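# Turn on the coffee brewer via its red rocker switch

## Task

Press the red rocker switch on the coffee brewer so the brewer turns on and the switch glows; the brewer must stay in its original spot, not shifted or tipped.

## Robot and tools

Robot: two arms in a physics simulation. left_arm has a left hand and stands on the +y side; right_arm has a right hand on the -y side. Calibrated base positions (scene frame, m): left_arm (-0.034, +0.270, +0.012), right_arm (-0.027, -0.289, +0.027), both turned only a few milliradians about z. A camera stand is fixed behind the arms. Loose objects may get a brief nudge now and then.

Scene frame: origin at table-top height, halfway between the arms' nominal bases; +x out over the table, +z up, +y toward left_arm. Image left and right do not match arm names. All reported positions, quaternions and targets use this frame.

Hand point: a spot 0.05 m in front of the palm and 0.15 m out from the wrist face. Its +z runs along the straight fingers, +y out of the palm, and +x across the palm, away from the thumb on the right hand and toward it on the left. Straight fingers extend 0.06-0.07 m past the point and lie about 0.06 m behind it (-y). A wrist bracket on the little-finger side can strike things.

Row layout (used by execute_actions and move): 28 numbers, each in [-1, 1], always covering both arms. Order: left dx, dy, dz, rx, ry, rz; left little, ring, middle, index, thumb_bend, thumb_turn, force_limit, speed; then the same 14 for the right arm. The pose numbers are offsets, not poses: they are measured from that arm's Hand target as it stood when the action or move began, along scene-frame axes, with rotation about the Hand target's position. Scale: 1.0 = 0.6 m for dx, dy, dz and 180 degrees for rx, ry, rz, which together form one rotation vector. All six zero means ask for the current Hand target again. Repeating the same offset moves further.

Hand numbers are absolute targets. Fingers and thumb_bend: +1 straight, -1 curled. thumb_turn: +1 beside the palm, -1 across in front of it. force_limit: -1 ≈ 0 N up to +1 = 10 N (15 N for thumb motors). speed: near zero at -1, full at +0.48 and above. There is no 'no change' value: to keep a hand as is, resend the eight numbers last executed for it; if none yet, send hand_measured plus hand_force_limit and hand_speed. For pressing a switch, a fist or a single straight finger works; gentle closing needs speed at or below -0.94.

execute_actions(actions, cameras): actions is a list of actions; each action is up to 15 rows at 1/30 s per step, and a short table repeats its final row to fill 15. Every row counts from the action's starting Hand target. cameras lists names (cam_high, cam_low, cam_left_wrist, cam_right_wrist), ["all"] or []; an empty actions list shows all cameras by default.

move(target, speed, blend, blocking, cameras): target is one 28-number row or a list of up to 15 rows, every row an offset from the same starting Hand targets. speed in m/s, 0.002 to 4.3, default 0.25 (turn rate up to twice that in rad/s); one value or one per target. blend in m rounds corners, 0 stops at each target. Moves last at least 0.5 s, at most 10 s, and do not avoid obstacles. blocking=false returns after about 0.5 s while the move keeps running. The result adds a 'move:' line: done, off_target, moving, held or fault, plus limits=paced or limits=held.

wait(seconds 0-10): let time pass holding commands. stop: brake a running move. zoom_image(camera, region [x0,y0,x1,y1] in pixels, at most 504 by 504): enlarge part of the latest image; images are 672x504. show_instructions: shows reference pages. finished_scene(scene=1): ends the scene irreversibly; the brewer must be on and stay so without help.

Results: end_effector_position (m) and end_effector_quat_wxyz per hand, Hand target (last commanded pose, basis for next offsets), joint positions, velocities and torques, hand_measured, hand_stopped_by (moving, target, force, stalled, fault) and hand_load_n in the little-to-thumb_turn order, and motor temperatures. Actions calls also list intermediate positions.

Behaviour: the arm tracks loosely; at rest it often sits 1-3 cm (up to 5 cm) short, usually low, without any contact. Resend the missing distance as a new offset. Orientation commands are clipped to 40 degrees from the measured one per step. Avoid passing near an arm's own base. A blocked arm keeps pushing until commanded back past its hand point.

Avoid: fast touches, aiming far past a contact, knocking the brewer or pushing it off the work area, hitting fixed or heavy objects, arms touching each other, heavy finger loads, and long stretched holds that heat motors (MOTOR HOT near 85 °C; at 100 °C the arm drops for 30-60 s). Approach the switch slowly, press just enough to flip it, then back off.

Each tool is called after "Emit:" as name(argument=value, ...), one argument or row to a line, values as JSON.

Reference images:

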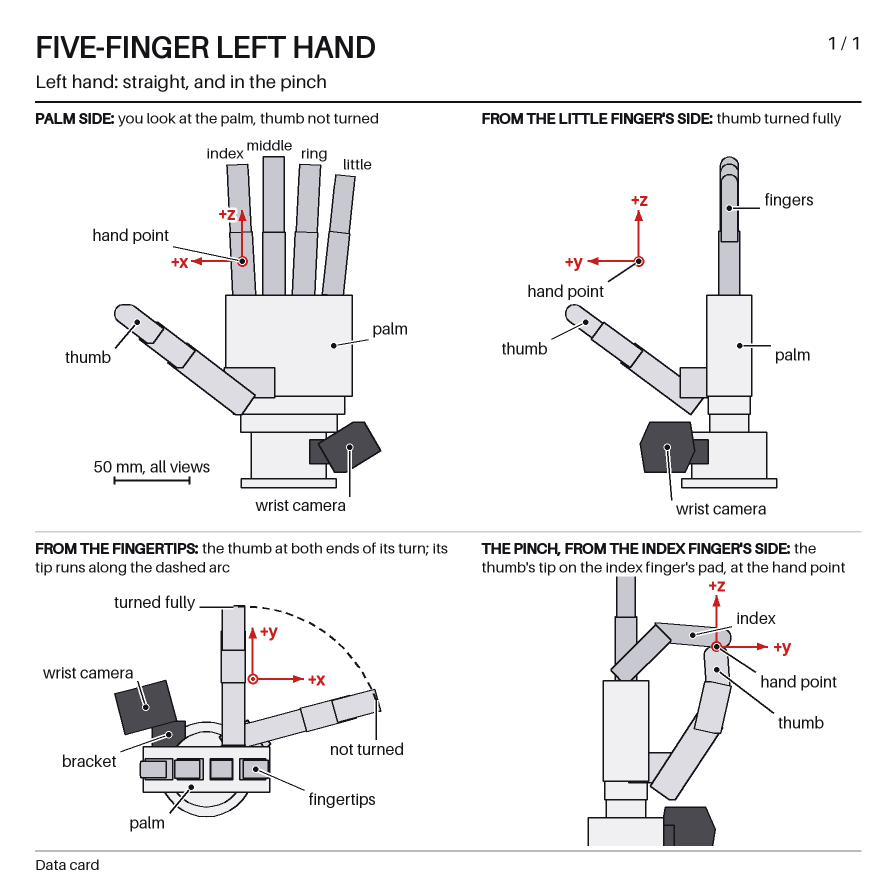

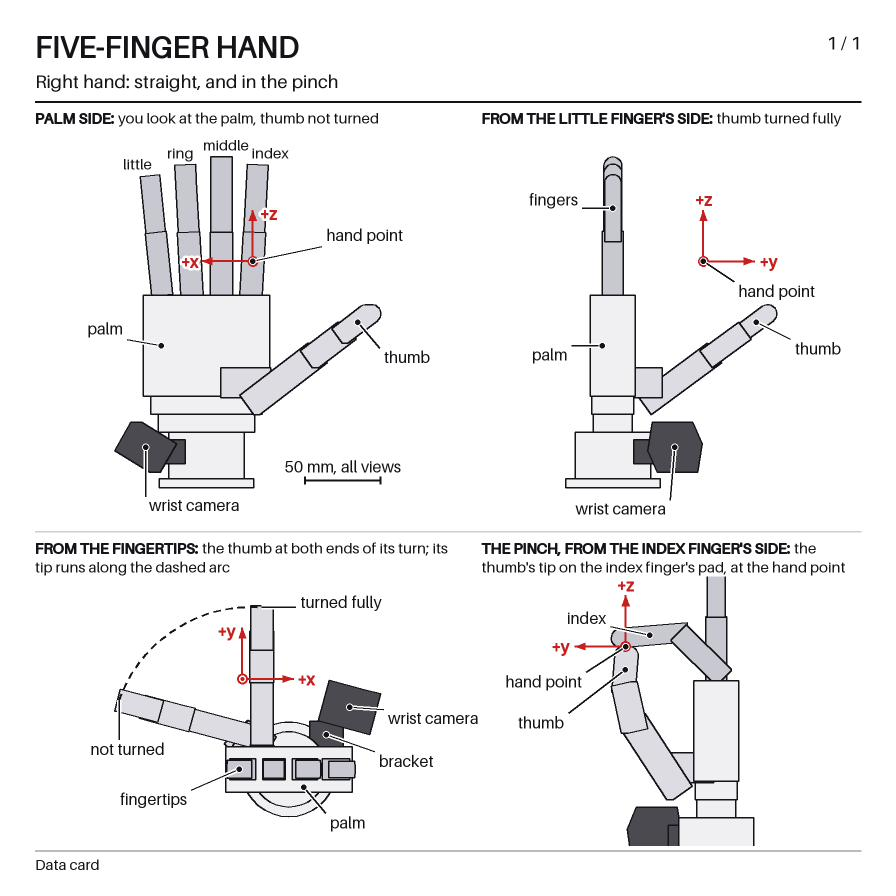

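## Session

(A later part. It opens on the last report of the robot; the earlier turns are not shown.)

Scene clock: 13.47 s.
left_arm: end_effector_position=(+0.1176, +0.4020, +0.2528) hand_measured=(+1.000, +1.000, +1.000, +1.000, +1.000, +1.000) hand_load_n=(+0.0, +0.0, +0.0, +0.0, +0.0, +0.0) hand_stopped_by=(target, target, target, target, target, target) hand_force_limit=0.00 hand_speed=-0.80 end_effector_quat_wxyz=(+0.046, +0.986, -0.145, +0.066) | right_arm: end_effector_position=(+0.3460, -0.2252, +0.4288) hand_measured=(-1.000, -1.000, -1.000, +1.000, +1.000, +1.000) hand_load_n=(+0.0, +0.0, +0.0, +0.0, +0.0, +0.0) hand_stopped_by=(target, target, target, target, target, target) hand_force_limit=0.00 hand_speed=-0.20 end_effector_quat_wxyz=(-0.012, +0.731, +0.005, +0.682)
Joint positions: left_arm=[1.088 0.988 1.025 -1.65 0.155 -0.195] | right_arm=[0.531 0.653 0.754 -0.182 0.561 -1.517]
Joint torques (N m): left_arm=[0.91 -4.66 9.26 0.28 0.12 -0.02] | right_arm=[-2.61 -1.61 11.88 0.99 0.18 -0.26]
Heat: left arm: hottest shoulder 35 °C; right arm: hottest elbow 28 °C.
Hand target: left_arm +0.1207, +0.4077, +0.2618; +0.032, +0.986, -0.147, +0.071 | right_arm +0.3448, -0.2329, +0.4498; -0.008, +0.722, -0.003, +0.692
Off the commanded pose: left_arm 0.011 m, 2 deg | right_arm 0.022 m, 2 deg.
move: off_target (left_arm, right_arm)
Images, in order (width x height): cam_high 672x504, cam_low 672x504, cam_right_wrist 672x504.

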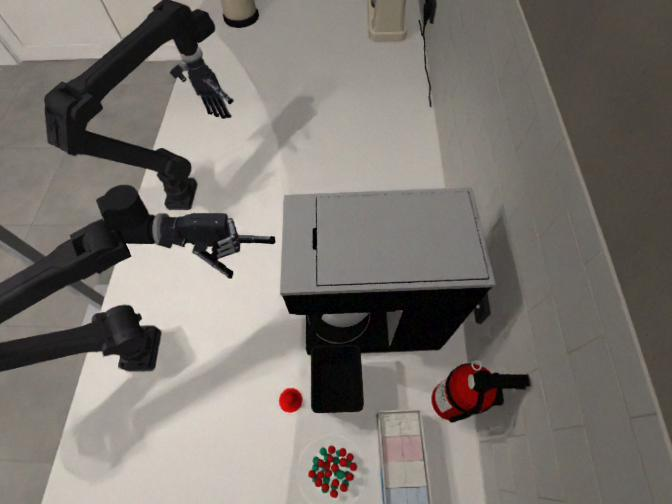

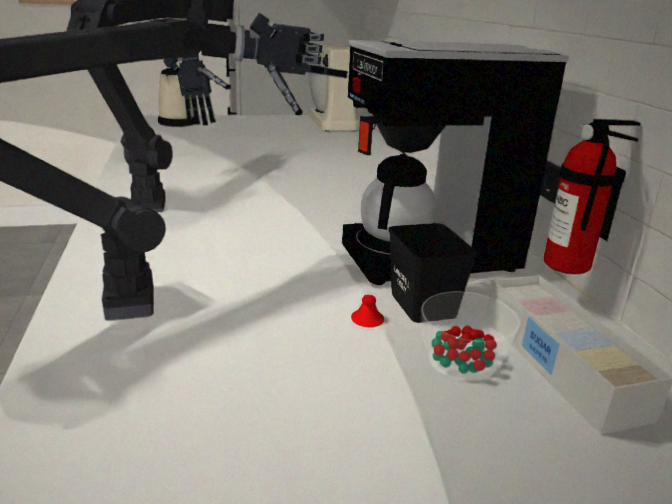

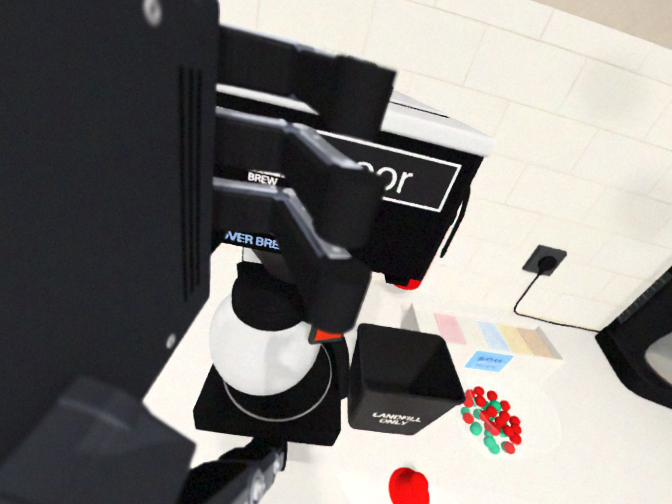

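Emit:
move(
  target=[0,0,0,0,0,0,1,1,1,1,1,1,0.0,-0.8,0.0,-0.007,-0.015,0,0,0,-1,-1,-1,1,1,1,0.0,-0.2],
  cameras=["cam_low","cam_right_wrist","cam_high"],
  speed=0.12,
)

Emit:
zoom_image(
  camera="cam_low",
  region=[300, 30, 400, 110],
)

Emit:
zoom_image(
  camera="cam_right_wrist",
  region=[200, 0, 520, 240],
)

Scene clock: 14.50 s.
left_arm: end_effector_position=(+0.1176, +0.4020, +0.2528) hand_measured=(+1.000, +1.000, +1.000, +1.000, +1.000, +1.000) hand_load_n=(+0.0, +0.0, +0.0, +0.0, +0.0, +0.0) hand_stopped_by=(target, target, target, target, target, target) hand_force_limit=0.00 hand_speed=-0.80 end_effector_quat_wxyz=(+0.046, +0.986, -0.145, +0.066) | right_arm: end_effector_position=(+0.3458, -0.2298, +0.4311) hand_measured=(-1.000, -1.000, -1.000, +1.000, +1.000, +1.000) hand_load_n=(+0.0, +0.0, +0.0, +0.0, +0.0, +0.0) hand_stopped_by=(target, target, target, target, target, target) hand_force_limit=0.00 hand_speed=-0.20 end_effector_quat_wxyz=(-0.012, +0.729, +0.001, +0.684)
Joint positions: left_arm=[1.088 0.988 1.025 -1.65 0.155 -0.195] | right_arm=[0.516 0.646 0.754 -0.182 0.551 -1.517]
Joint torques (N m): left_arm=[0.91 -4.66 9.26 0.28 0.12 -0.02] | right_arm=[-2.84 -2.26 9.68 1.8 -0.14 -0.27]
Heat: left arm: hottest shoulder 35 °C; right arm: hottest elbow 28 °C.
Hand target: left_arm +0.1207, +0.4077, +0.2618; +0.032, +0.986, -0.147, +0.071 | right_arm +0.3449, -0.2372, +0.4408; -0.008, +0.722, -0.003, +0.692
Off the commanded pose: left_arm 0.011 m, 2 deg | right_arm 0.012 m, 1 deg.
move: off_target (left_arm, right_arm)
Images, in order (width x height): cam_high 672x504, cam_low 672x504, cam_right_wrist 672x504.

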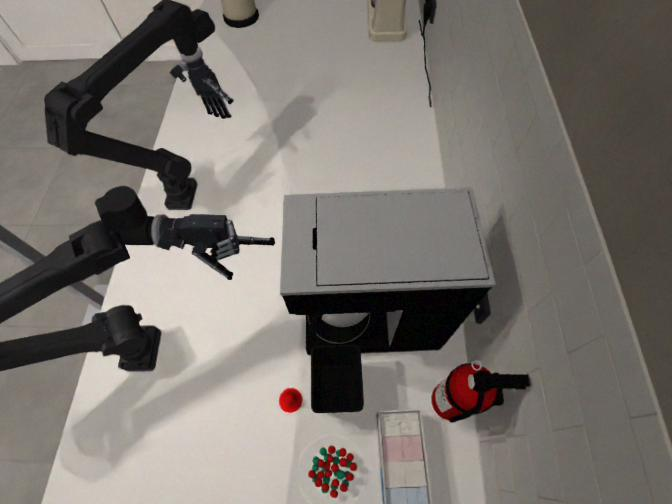

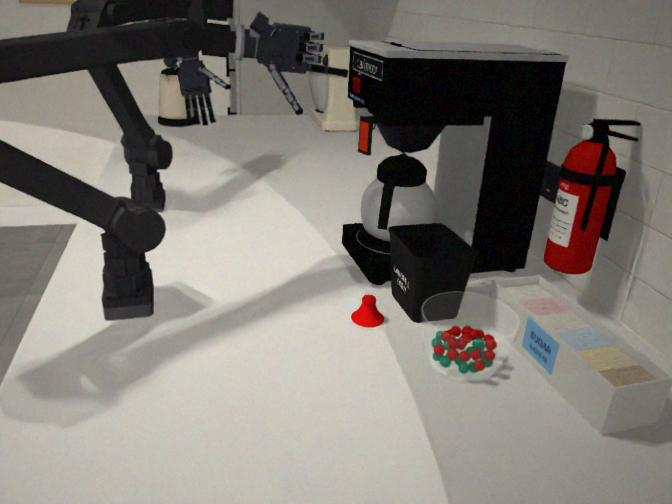

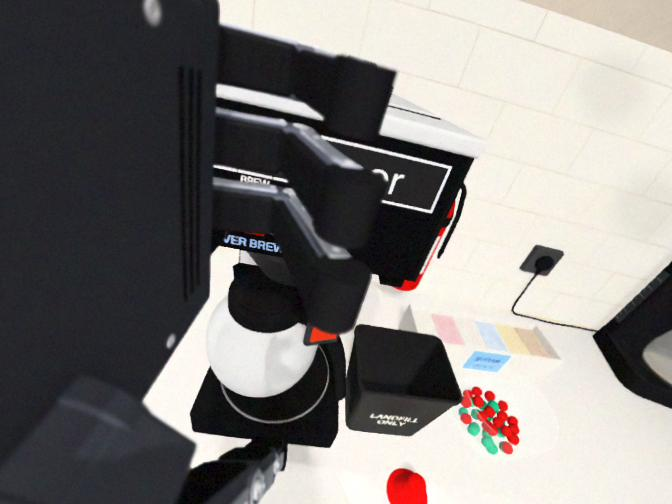

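Scaled by 5.040 from the camera's 672x504 image, which has a finer 960x720 frame.

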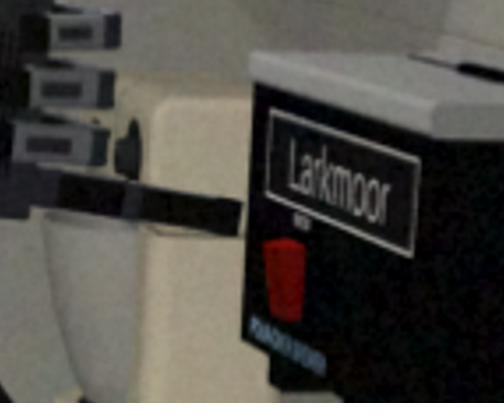

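Scaled by 1.575 from the camera's 672x504 image, which has a finer 960x720 frame.

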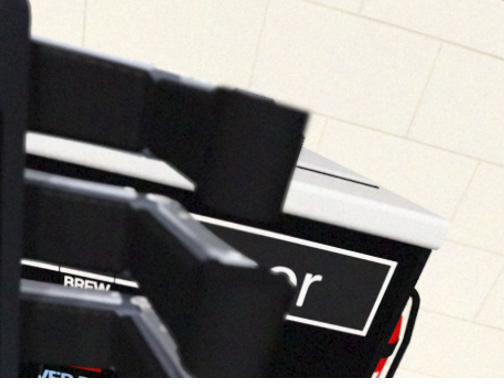

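Emit:
move(
  target=[0,0,0,0,0,0,1,1,1,1,1,1,0.0,-0.8,0.0,0.0,-0.03,0,0,0,-1,-1,-1,1,1,1,0.0,-0.2],
  cameras=["cam_low","cam_right_wrist","cam_high"],
  speed=0.12,
)

Emit:
zoom_image(
  camera="cam_low",
  region=[300, 30, 400, 110],
)

Scene clock: 16.03 s.
left_arm: end_effector_position=(+0.1176, +0.4020, +0.2528) hand_measured=(+1.000, +1.000, +1.000, +1.000, +1.000, +1.000) hand_load_n=(+0.0, +0.0, +0.0, +0.0, +0.0, +0.0) hand_stopped_by=(target, target, target, target, target, target) hand_force_limit=0.00 hand_speed=-0.80 end_effector_quat_wxyz=(+0.046, +0.986, -0.145, +0.066) | right_arm: end_effector_position=(+0.3456, -0.2299, +0.4194) hand_measured=(-1.000, -1.000, -1.000, +1.000, +1.000, +1.000) hand_load_n=(+0.0, +0.0, +0.0, +0.0, +0.0, +0.5) hand_stopped_by=(target, target, target, target, target, target) hand_force_limit=0.00 hand_speed=-0.20 end_effector_quat_wxyz=(-0.013, +0.728, +0.001, +0.686)
Joint positions: left_arm=[1.088 0.988 1.025 -1.65 0.155 -0.195] | right_arm=[0.516 0.64 0.719 -0.149 0.55 -1.517]
Joint torques (N m): left_arm=[0.91 -4.6 9.26 0.28 0.12 -0.02] | right_arm=[-2.67 -2.9 8.72 2.02 -0.2 -0.25]
Heat: left arm: hottest shoulder 35 °C; right arm: hottest elbow 28 °C.
Hand target: left_arm +0.1207, +0.4077, +0.2618; +0.032, +0.986, -0.147, +0.071 | right_arm +0.3449, -0.2371, +0.4230; -0.008, +0.722, -0.003, +0.692
Off the commanded pose: left_arm 0.011 m, 2 deg | right_arm 0.008 m, 1 deg.
move: off_target (left_arm)
Images, in order (width x height): cam_high 672x504, cam_low 672x504, cam_right_wrist 672x504.

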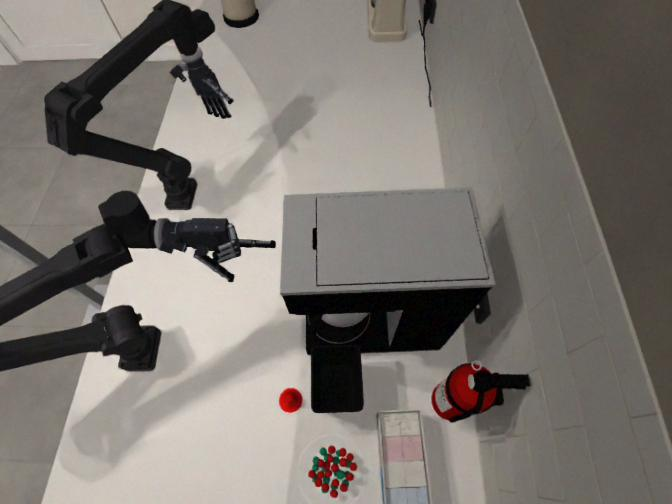

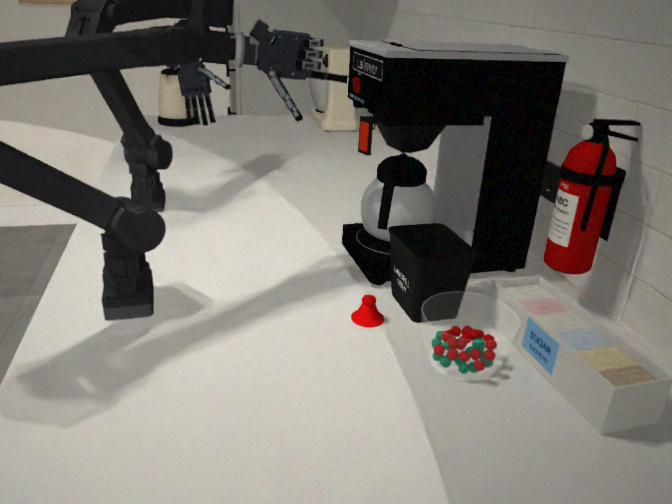

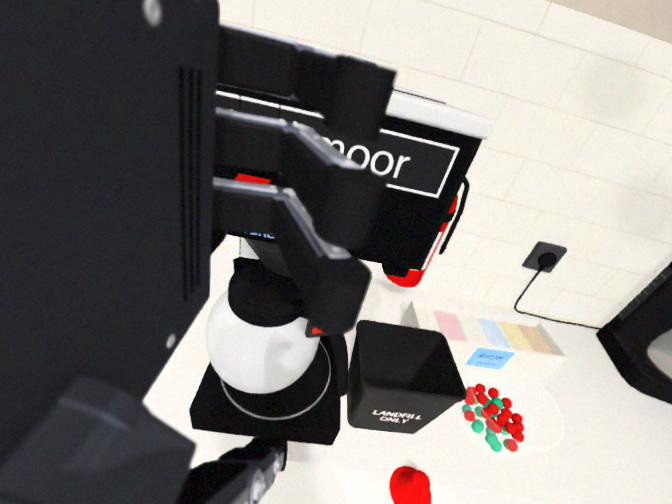

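Scaled by 5.040 from the camera's 672x504 image, which has a finer 960x720 frame.

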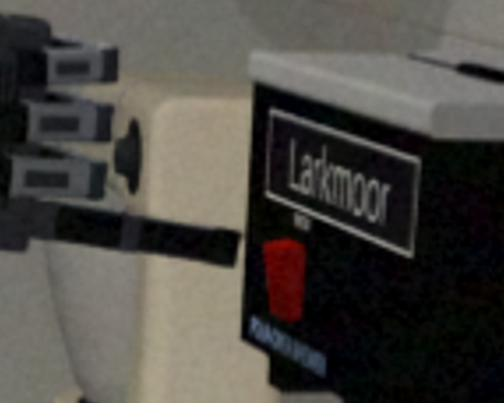

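Emit:
move(
  target=[0,0,0,0,0,0,1,1,1,1,1,1,0.0,-0.8,0.02,0.0,-0.004,0,0,0,-1,-1,-1,1,1,1,0.0,-0.2],
  cameras=["cam_low","cam_right_wrist","cam_high"],
  speed=0.08,
)

Emit:
zoom_image(
  camera="cam_low",
  region=[300, 30, 400, 110],
)

Scene clock: 17.13 s.
left_arm: end_effector_position=(+0.1176, +0.4020, +0.2528) hand_measured=(+1.000, +1.000, +1.000, +1.000, +1.000, +1.000) hand_load_n=(+0.0, +0.0, +0.0, +0.0, +0.0, +0.0) hand_stopped_by=(target, target, target, target, target, target) hand_force_limit=0.00 hand_speed=-0.80 end_effector_quat_wxyz=(+0.046, +0.986, -0.145, +0.066) | right_arm: end_effector_position=(+0.3522, -0.2331, +0.4223) hand_measured=(-1.000, -1.000, -1.000, +1.000, +1.000, +1.000) hand_load_n=(+0.0, +0.0, +0.0, +0.0, +0.0, +0.0) hand_stopped_by=(target, target, target, target, target, target) hand_force_limit=0.00 hand_speed=-0.20 end_effector_quat_wxyz=(-0.017, +0.722, -0.003, +0.691)
Joint positions: left_arm=[1.088 0.988 1.025 -1.65 0.155 -0.195] | right_arm=[0.487 0.65 0.719 -0.119 0.521 -1.517]
Joint torques (N m): left_arm=[0.91 -4.6 9.26 0.27 0.12 -0.02] | right_arm=[-2.43 -0.26 9.09 2.15 -0.18 -0.24]
Heat: left arm: hottest shoulder 35 °C; right arm: hottest elbow 28 °C.
Hand target: left_arm +0.1207, +0.4077, +0.2618; +0.032, +0.986, -0.147, +0.071 | right_arm +0.3568, -0.2372, +0.4206; -0.008, +0.722, -0.003, +0.692
Off the commanded pose: left_arm 0.011 m, 2 deg | right_arm 0.006 m, 1 deg.
move: off_target (left_arm)
Images, in order (width x height): cam_high 672x504, cam_low 672x504, cam_right_wrist 672x504.

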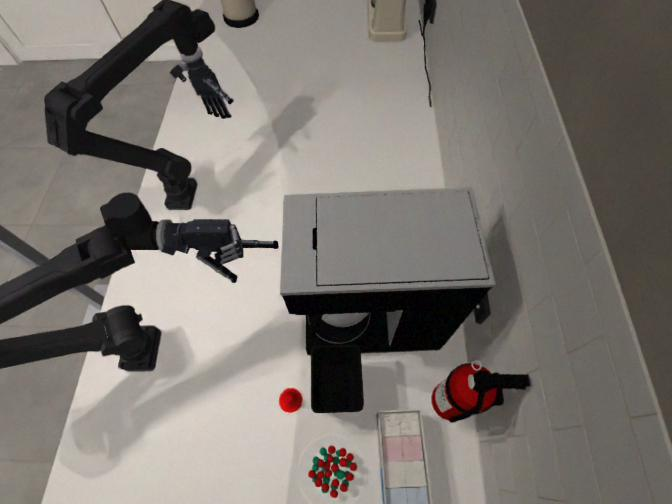

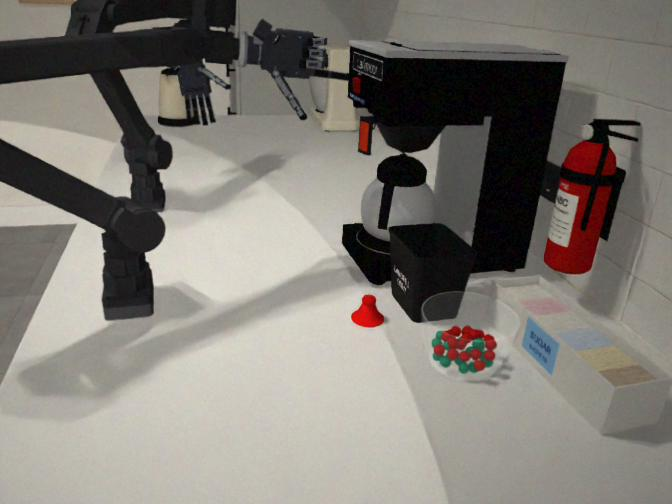

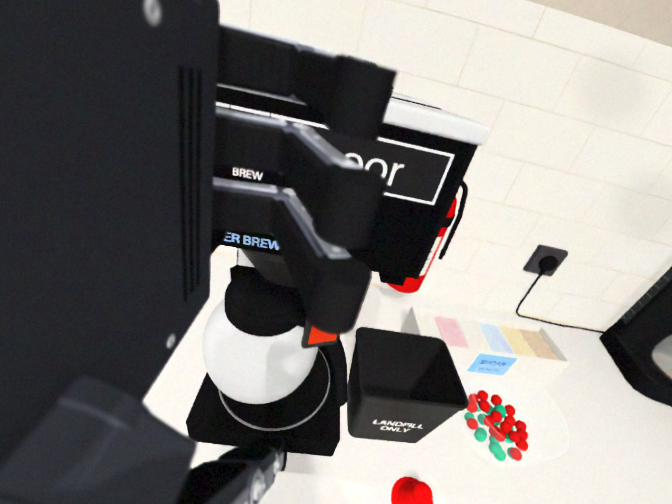

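Scaled by 5.040 from the camera's 672x504 image, which has a finer 960x720 frame.

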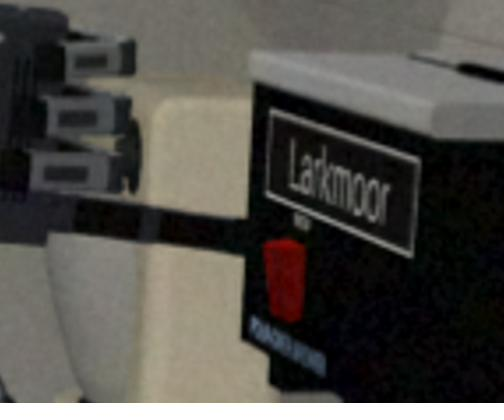

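Emit:
move(
  target=[0,0,0,0,0,0,1,1,1,1,1,1,0.0,-0.8,0.0,0.005,-0.025,0,0,0,-1,-1,-1,1,1,1,0.0,-0.2],
  cameras=["cam_low","cam_right_wrist"],
  speed=0.08,
)

Emit:
zoom_image(
  camera="cam_low",
  region=[300, 30, 400, 110],
)

Scene clock: 18.30 s.
left_arm: end_effector_position=(+0.1176, +0.4020, +0.2528) hand_measured=(+1.000, +1.000, +1.000, +1.000, +1.000, +1.000) hand_load_n=(+0.0, +0.0, +0.0, +0.0, +0.0, +0.0) hand_stopped_by=(target, target, target, target, target, target) hand_force_limit=0.00 hand_speed=-0.80 end_effector_quat_wxyz=(+0.046, +0.986, -0.145, +0.066) | right_arm: end_effector_position=(+0.3536, -0.2329, +0.4098) hand_measured=(-1.000, -1.000, -1.000, +1.000, +1.000, +1.000) hand_load_n=(+0.0, +0.0, +0.0, +0.0, +0.0, +0.0) hand_stopped_by=(target, target, target, target, target, target) hand_force_limit=0.00 hand_speed=-0.20 end_effector_quat_wxyz=(-0.016, +0.721, -0.005, +0.693)
Joint positions: left_arm=[1.088 0.988 1.025 -1.65 0.155 -0.195] | right_arm=[0.487 0.653 0.685 -0.078 0.525 -1.517]
Joint torques (N m): left_arm=[0.91 -4.6 9.28 0.28 0.12 -0.02] | right_arm=[-1.55 -0.44 8.5 2.22 0.12 -0.25]
Heat: left arm: hottest shoulder 35 °C; right arm: hottest elbow 28 °C.
Hand target: left_arm +0.1207, +0.4077, +0.2618; +0.032, +0.986, -0.147, +0.071 | right_arm +0.3569, -0.2341, +0.4056; -0.008, +0.722, -0.003, +0.692
Off the commanded pose: left_arm 0.011 m, 2 deg | right_arm 0.006 m, 1 deg.
move: off_target (left_arm)
Images, in order (width x height): cam_low 672x504, cam_right_wrist 672x504.

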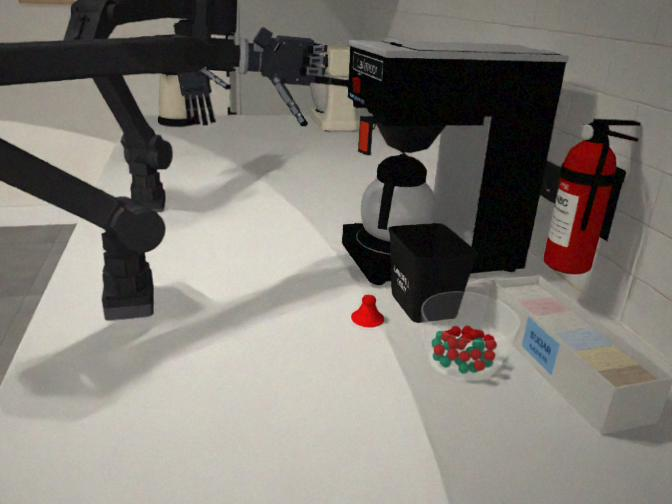

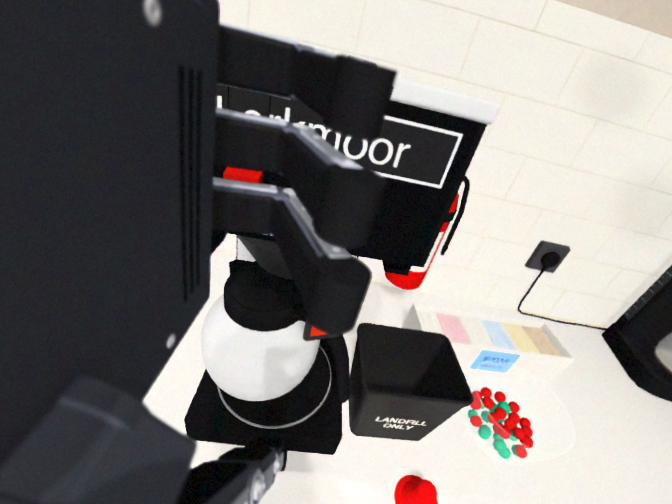

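Scaled by 5.040 from the camera's 672x504 image, which has a finer 960x720 frame.

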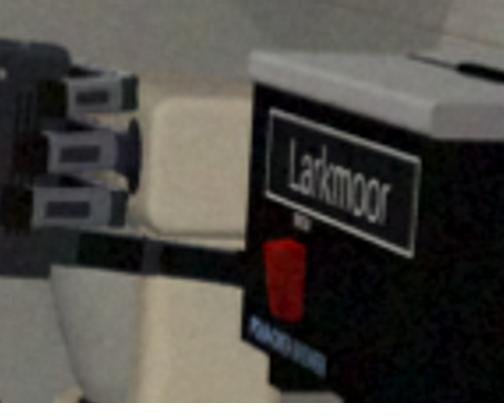

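Emit:
move(
  target=[0,0,0,0,0,0,1,1,1,1,1,1,0.0,-0.8,0.0,0.012,0.0,0,0,0,-1,-1,-1,1,1,1,0.0,-0.2],
  cameras=["cam_low","cam_right_wrist"],
  speed=0.08,
)

Emit:
zoom_image(
  camera="cam_low",
  region=[300, 30, 400, 110],
)

Scene clock: 19.40 s.
left_arm: end_effector_position=(+0.1176, +0.4020, +0.2528) hand_measured=(+1.000, +1.000, +1.000, +1.000, +1.000, +1.000) hand_load_n=(+0.0, +0.0, +0.0, +0.0, +0.0, +0.0) hand_stopped_by=(target, target, target, target, target, target) hand_force_limit=0.00 hand_speed=-0.80 end_effector_quat_wxyz=(+0.046, +0.986, -0.145, +0.066) | right_arm: end_effector_position=(+0.3547, -0.2342, +0.4076) hand_measured=(-1.000, -1.000, -1.000, +1.000, +1.000, +1.000) hand_load_n=(+0.0, +0.0, +0.0, +0.0, +0.0, +0.0) hand_stopped_by=(target, target, target, target, target, target) hand_force_limit=0.00 hand_speed=-0.20 end_effector_quat_wxyz=(-0.008, +0.722, -0.012, +0.692)
Joint positions: left_arm=[1.088 0.988 1.025 -1.65 0.155 -0.195] | right_arm=[0.492 0.665 0.685 -0.07 0.552 -1.517]
Joint torques (N m): left_arm=[0.91 -4.6 9.26 0.28 0.12 -0.02] | right_arm=[-0.38 -1.08 9.09 2.19 0.14 -0.23]
Heat: left arm: hottest shoulder 35 °C; right arm: hottest elbow 28 °C.
Hand target: left_arm +0.1207, +0.4077, +0.2618; +0.032, +0.986, -0.147, +0.071 | right_arm +0.3568, -0.2269, +0.4056; -0.008, +0.722, -0.003, +0.692
Off the commanded pose: left_arm 0.011 m, 2 deg | right_arm 0.008 m, 1 deg.
move: off_target (left_arm)
Images, in order (width x height): cam_low 672x504, cam_right_wrist 672x504.

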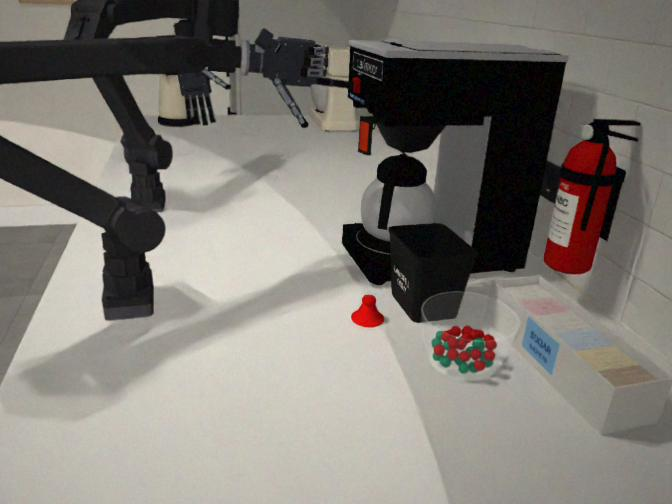

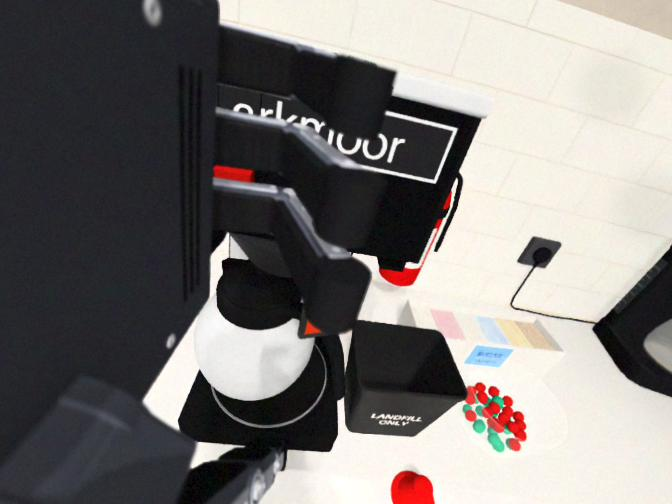

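Scaled by 5.040 from the camera's 672x504 image, which has a finer 960x720 frame.

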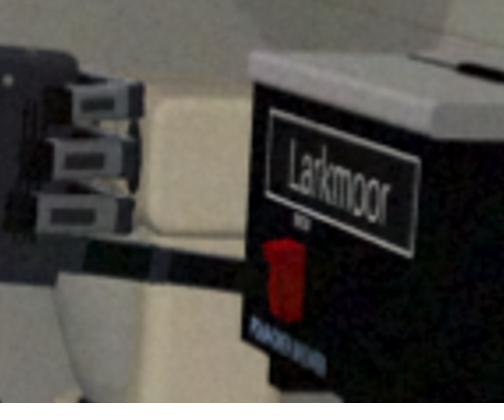

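Emit:
move(
  target=[0,0,0,0,0,0,1,1,1,1,1,1,0.0,-0.8,-0.02,0.013,0.012,0,0,0,-1,-1,-1,1,1,1,0.0,-0.2],
  cameras=["cam_low","cam_right_wrist"],
  speed=0.08,
)

Emit:
zoom_image(
  camera="cam_low",
  region=[300, 30, 400, 110],
)

Scene clock: 21.83 s.
left_arm: end_effector_position=(+0.1176, +0.4020, +0.2528) hand_measured=(+1.000, +1.000, +1.000, +1.000, +1.000, +1.000) hand_load_n=(+0.0, +0.0, +0.0, +0.0, +0.0, +0.0) hand_stopped_by=(target, target, target, target, target, target) hand_force_limit=0.00 hand_speed=-0.80 end_effector_quat_wxyz=(+0.046, +0.986, -0.145, +0.066) | right_arm: end_effector_position=(+0.3474, -0.2235, +0.4068) hand_measured=(-1.000, -1.000, -1.000, +1.000, +1.000, +1.000) hand_load_n=(+0.0, +0.0, +0.0, +0.0, +0.0, +0.0) hand_stopped_by=(target, target, target, target, target, target) hand_force_limit=0.00 hand_speed=-0.20 end_effector_quat_wxyz=(-0.005, +0.723, -0.009, +0.691)
Joint positions: left_arm=[1.088 0.988 1.025 -1.65 0.155 -0.195] | right_arm=[0.551 0.665 0.685 -0.076 0.611 -1.517]
Joint torques (N m): left_arm=[0.91 -4.6 9.26 0.28 0.12 -0.02] | right_arm=[0.03 -2.67 10.07 1.2 0.18 -0.27]
Heat: left arm: hottest shoulder 35 °C; right arm: hottest elbow 28 °C.
Hand target: left_arm +0.1207, +0.4077, +0.2618; +0.032, +0.986, -0.147, +0.071 | right_arm +0.3448, -0.2191, +0.4128; -0.008, +0.722, -0.003, +0.692
Off the commanded pose: left_arm 0.011 m, 2 deg | right_arm 0.008 m, 1 deg.
move: off_target (left_arm)
Images, in order (width x height): cam_low 672x504, cam_right_wrist 672x504.

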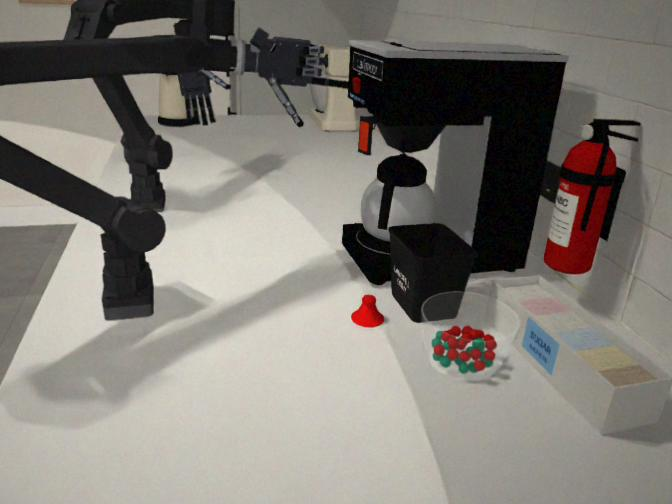

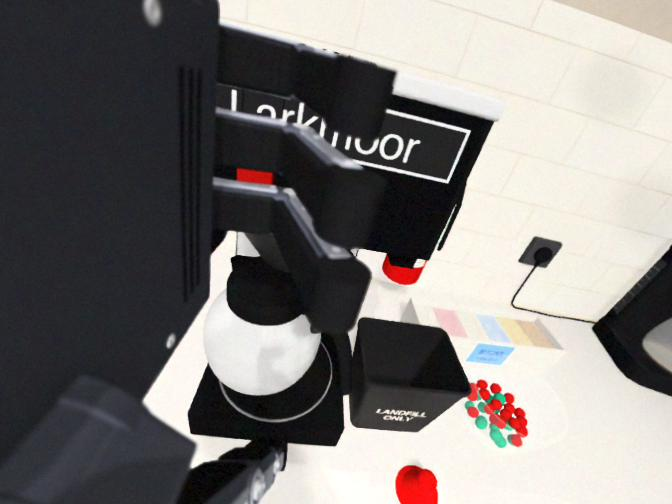

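Scaled by 5.040 from the camera's 672x504 image, which has a finer 960x720 frame.

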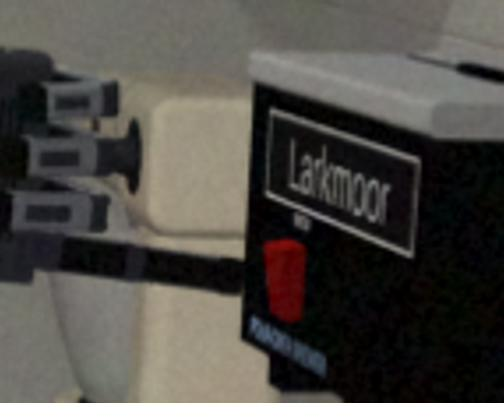

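Emit:
move(
  target=[0,0,0,0,0,0,1,1,1,1,1,1,0.0,-0.8,0.0,0.003,0.015,0,0,0,-1,-1,-1,1,1,1,0.0,-0.2],
  cameras=["cam_low","cam_right_wrist"],
  speed=0.08,
)

Emit:
zoom_image(
  camera="cam_low",
  region=[300, 30, 400, 110],
)

Scene clock: 23.20 s.
left_arm: end_effector_position=(+0.1176, +0.4020, +0.2528) hand_measured=(+1.000, +1.000, +1.000, +1.000, +1.000, +1.000) hand_load_n=(+0.0, +0.0, +0.0, +0.0, +0.0, +0.0) hand_stopped_by=(target, target, target, target, target, target) hand_force_limit=0.00 hand_speed=-0.80 end_effector_quat_wxyz=(+0.046, +0.986, -0.145, +0.066) | right_arm: end_effector_position=(+0.3458, -0.2231, +0.4028) hand_measured=(-1.000, -1.000, -1.000, +1.000, +1.000, +1.000) hand_load_n=(+0.0, +0.0, +0.0, +0.0, +0.0, +0.0) hand_stopped_by=(target, target, target, target, target, target) hand_force_limit=0.00 hand_speed=-0.20 end_effector_quat_wxyz=(-0.001, +0.729, -0.005, +0.685)
Joint positions: left_arm=[1.088 0.988 1.025 -1.65 0.155 -0.195] | right_arm=[0.557 0.665 0.685 -0.097 0.617 -1.517]
Joint torques (N m): left_arm=[0.91 -4.6 9.26 0.28 0.12 -0.02] | right_arm=[-0.03 -1.96 12.14 1.11 0.15 -0.19]
Heat: left arm: hottest shoulder 35 °C; right arm: hottest elbow 28 °C.
Hand target: left_arm +0.1207, +0.4077, +0.2618; +0.032, +0.986, -0.147, +0.071 | right_arm +0.3449, -0.2174, +0.4218; -0.008, +0.722, -0.003, +0.692
Off the commanded pose: left_arm 0.011 m, 2 deg | right_arm 0.020 m, 1 deg.
move: off_target (left_arm, right_arm)
Images, in order (width x height): cam_low 672x504, cam_right_wrist 672x504.

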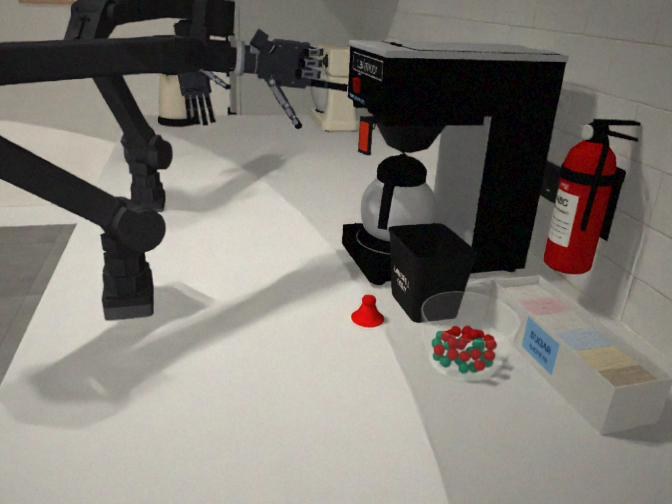

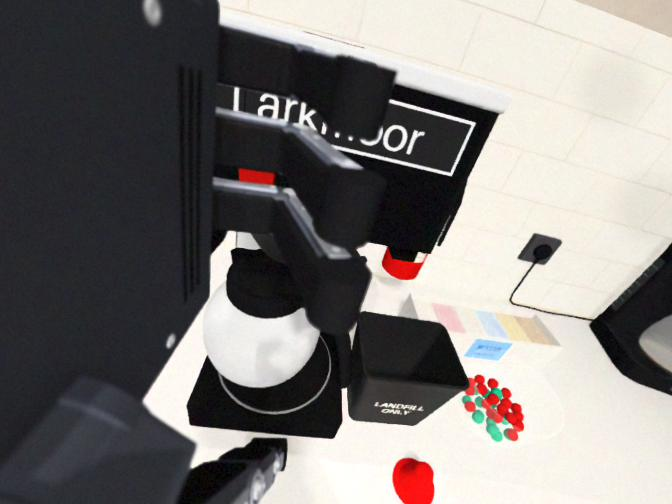

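Scaled by 5.040 from the camera's 672x504 image, which has a finer 960x720 frame.

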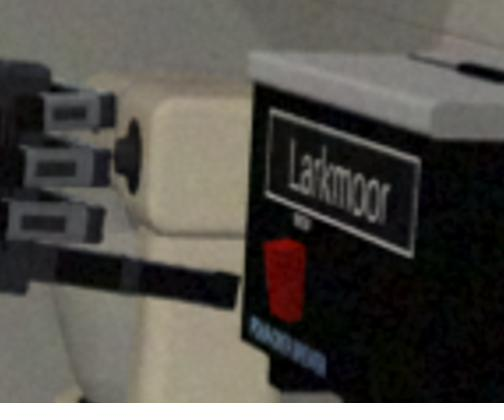

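Emit:
move(
  target=[0,0,0,0,0,0,1,1,1,1,1,1,0.0,-0.8,0.0,0.0,0.027,0,0,0,-1,-1,-1,1,1,1,0.0,-0.2],
  cameras=["cam_low","cam_right_wrist"],
  speed=0.08,
)

Emit:
zoom_image(
  camera="cam_low",
  region=[300, 30, 400, 110],
)

Scene clock: 24.33 s.
left_arm: end_effector_position=(+0.1176, +0.4020, +0.2528) hand_measured=(+1.000, +1.000, +1.000, +1.000, +1.000, +1.000) hand_load_n=(+0.0, +0.0, +0.0, +0.0, +0.0, +0.0) hand_stopped_by=(target, target, target, target, target, target) hand_force_limit=0.00 hand_speed=-0.80 end_effector_quat_wxyz=(+0.046, +0.986, -0.145, +0.066) | right_arm: end_effector_position=(+0.3448, -0.2237, +0.4077) hand_measured=(-1.000, -1.000, -1.000, +1.000, +1.000, +1.000) hand_load_n=(+0.0, +0.0, +0.0, +0.0, +0.0, +0.0) hand_stopped_by=(target, target, target, target, target, target) hand_force_limit=0.00 hand_speed=-0.20 end_effector_quat_wxyz=(+0.003, +0.734, -0.002, +0.679)
Joint positions: left_arm=[1.088 0.988 1.025 -1.65 0.155 -0.195] | right_arm=[0.558 0.665 0.708 -0.137 0.618 -1.517]
Joint torques (N m): left_arm=[0.91 -4.6 9.26 0.27 0.12 -0.02] | right_arm=[-0.03 -1.96 13.56 1.17 0.2 -0.22]
Heat: left arm: hottest shoulder 35 °C; right arm: hottest elbow 28 °C.
Hand target: left_arm +0.1207, +0.4077, +0.2618; +0.032, +0.986, -0.147, +0.071 | right_arm +0.3449, -0.2174, +0.4378; -0.008, +0.722, -0.003, +0.692
Off the commanded pose: left_arm 0.011 m, 2 deg | right_arm 0.031 m, 2 deg.
move: off_target (left_arm, right_arm)
Images, in order (width x height): cam_low 672x504, cam_right_wrist 672x504.

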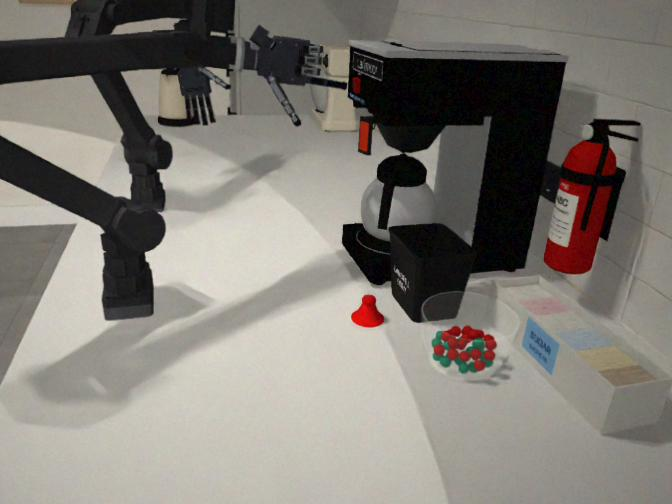

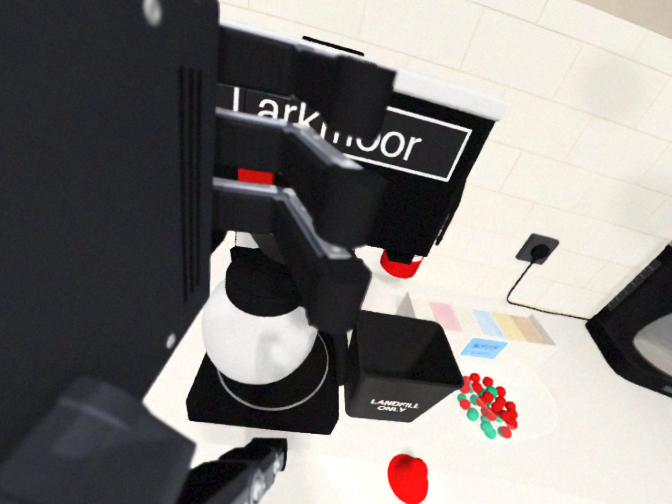

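Scaled by 5.040 from the camera's 672x504 image, which has a finer 960x720 frame.

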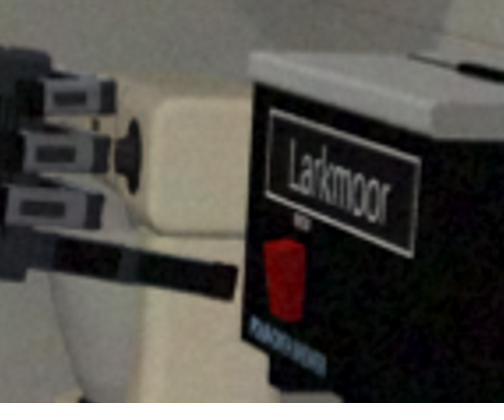

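Emit:
move(
  target=[0,0,0,0,0,0,1,1,1,1,1,1,0.0,-0.8,0.0,0.0,0.02,0,0,0,-1,-1,-1,1,1,1,0.0,-0.2],
  cameras=["cam_low","cam_right_wrist"],
  speed=0.08,
)

Emit:
zoom_image(
  camera="cam_low",
  region=[300, 30, 400, 110],
)

Scene clock: 25.40 s.
left_arm: end_effector_position=(+0.1176, +0.4020, +0.2528) hand_measured=(+1.000, +1.000, +1.000, +1.000, +1.000, +1.000) hand_load_n=(+0.0, +0.0, +0.0, +0.0, +0.0, +0.0) hand_stopped_by=(target, target, target, target, target, target) hand_force_limit=0.00 hand_speed=-0.80 end_effector_quat_wxyz=(+0.046, +0.986, -0.145, +0.066) | right_arm: end_effector_position=(+0.3443, -0.2239, +0.4210) hand_measured=(-1.000, -1.000, -1.000, +1.000, +1.000, +1.000) hand_load_n=(+0.0, +0.0, +0.0, +0.0, +0.0, +0.0) hand_stopped_by=(target, target, target, target, target, target) hand_force_limit=0.00 hand_speed=-0.20 end_effector_quat_wxyz=(+0.002, +0.733, -0.003, +0.680)
Joint positions: left_arm=[1.088 0.988 1.025 -1.65 0.155 -0.195] | right_arm=[0.558 0.665 0.74 -0.166 0.618 -1.517]
Joint torques (N m): left_arm=[0.91 -4.6 9.26 0.27 0.12 -0.02] | right_arm=[-0.32 -2.14 13.64 1.16 0.19 -0.21]
Heat: left arm: hottest shoulder 35 °C; right arm: hottest elbow 29 °C.
Hand target: left_arm +0.1207, +0.4077, +0.2618; +0.032, +0.986, -0.147, +0.071 | right_arm +0.3448, -0.2174, +0.4499; -0.008, +0.722, -0.003, +0.692
Off the commanded pose: left_arm 0.011 m, 2 deg | right_arm 0.029 m, 2 deg.
move: off_target (left_arm, right_arm)
Images, in order (width x height): cam_low 672x504, cam_right_wrist 672x504.

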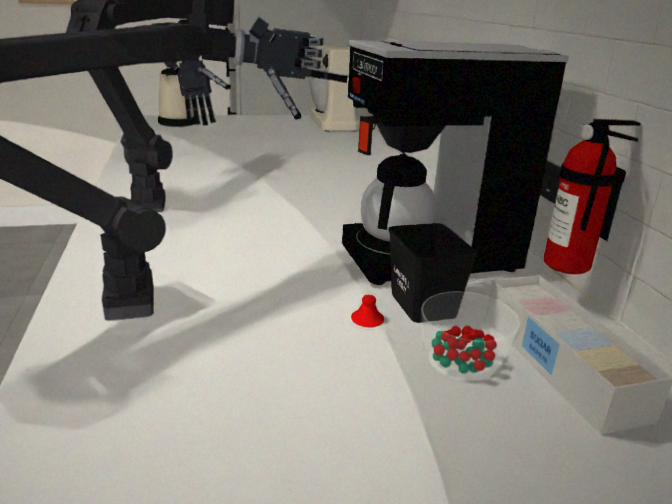

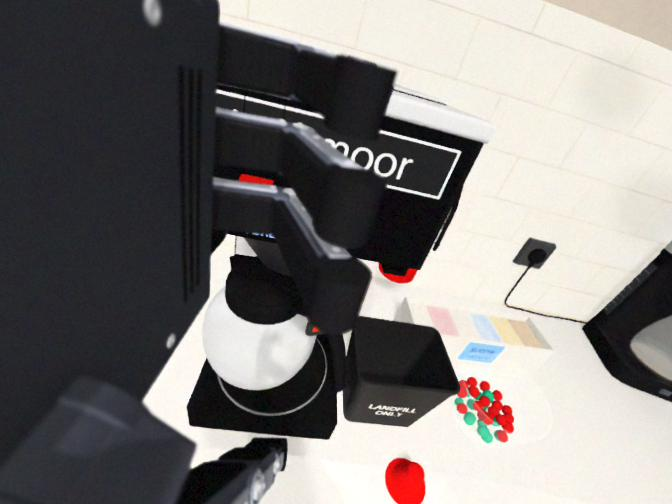

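Scaled by 5.040 from the camera's 672x504 image, which has a finer 960x720 frame.

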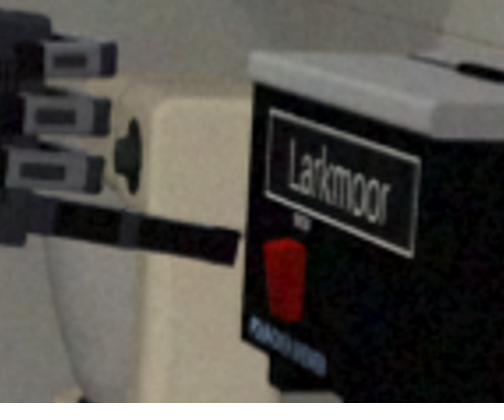

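Emit:
move(
  target=[0,0,0,0,0,0,1,1,1,1,1,1,0.0,-0.8,0.03,0.0,-0.004,0,0,0,-1,-1,-1,1,1,1,0.0,-0.2],
  cameras=["cam_low","cam_right_wrist"],
  speed=0.08,
)

Emit:
zoom_image(
  camera="cam_low",
  region=[300, 30, 400, 110],
)

Scene clock: 26.50 s.
left_arm: end_effector_position=(+0.1176, +0.4020, +0.2528) hand_measured=(+1.000, +1.000, +1.000, +1.000, +1.000, +1.000) hand_load_n=(+0.0, +0.0, +0.0, +0.0, +0.0, +0.0) hand_stopped_by=(target, target, target, target, target, target) hand_force_limit=0.00 hand_speed=-0.80 end_effector_quat_wxyz=(+0.046, +0.986, -0.145, +0.066) | right_arm: end_effector_position=(+0.3547, -0.2148, +0.4150) hand_measured=(-1.000, -1.000, -1.000, +1.000, +1.000, +1.000) hand_load_n=(+0.0, +0.0, +0.0, +0.0, +0.0, +0.0) hand_stopped_by=(target, target, target, target, target, target) hand_force_limit=0.00 hand_speed=-0.20 end_effector_quat_wxyz=(-0.003, +0.739, +0.009, +0.674)
Joint positions: left_arm=[1.088 0.988 1.025 -1.65 0.155 -0.195] | right_arm=[0.551 0.7 0.747 -0.156 0.586 -1.517]
Joint torques (N m): left_arm=[0.91 -4.6 9.28 0.28 0.12 -0.02] | right_arm=[-2.49 -1.14 13.68 2.03 -0.14 -0.21]
Heat: left arm: hottest shoulder 35 °C; right arm: hottest elbow 29 °C.
Hand target: left_arm +0.1207, +0.4077, +0.2618; +0.032, +0.986, -0.147, +0.071 | right_arm +0.3629, -0.2173, +0.4473; -0.008, +0.722, -0.003, +0.692
Off the commanded pose: left_arm 0.011 m, 2 deg | right_arm 0.034 m, 3 deg.
move: off_target (left_arm, right_arm)
Images, in order (width x height): cam_low 672x504, cam_right_wrist 672x504.

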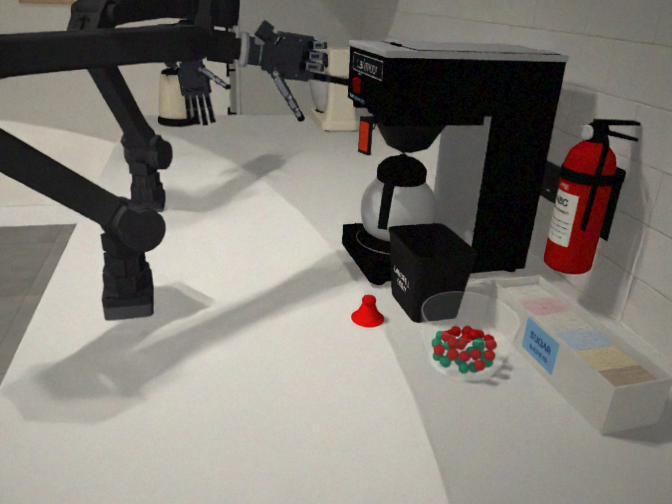

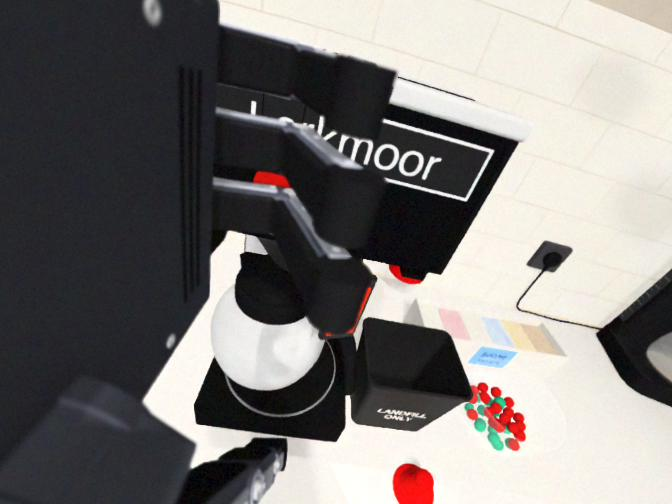

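Scaled by 5.040 from the camera's 672x504 image, which has a finer 960x720 frame.

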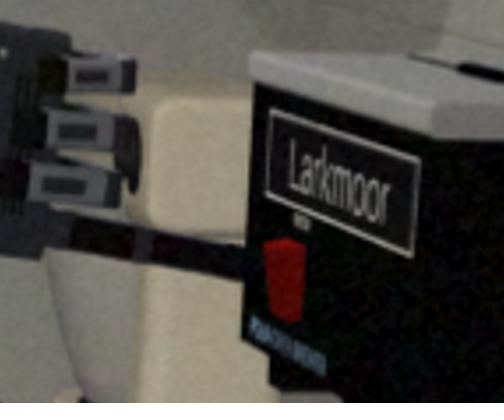

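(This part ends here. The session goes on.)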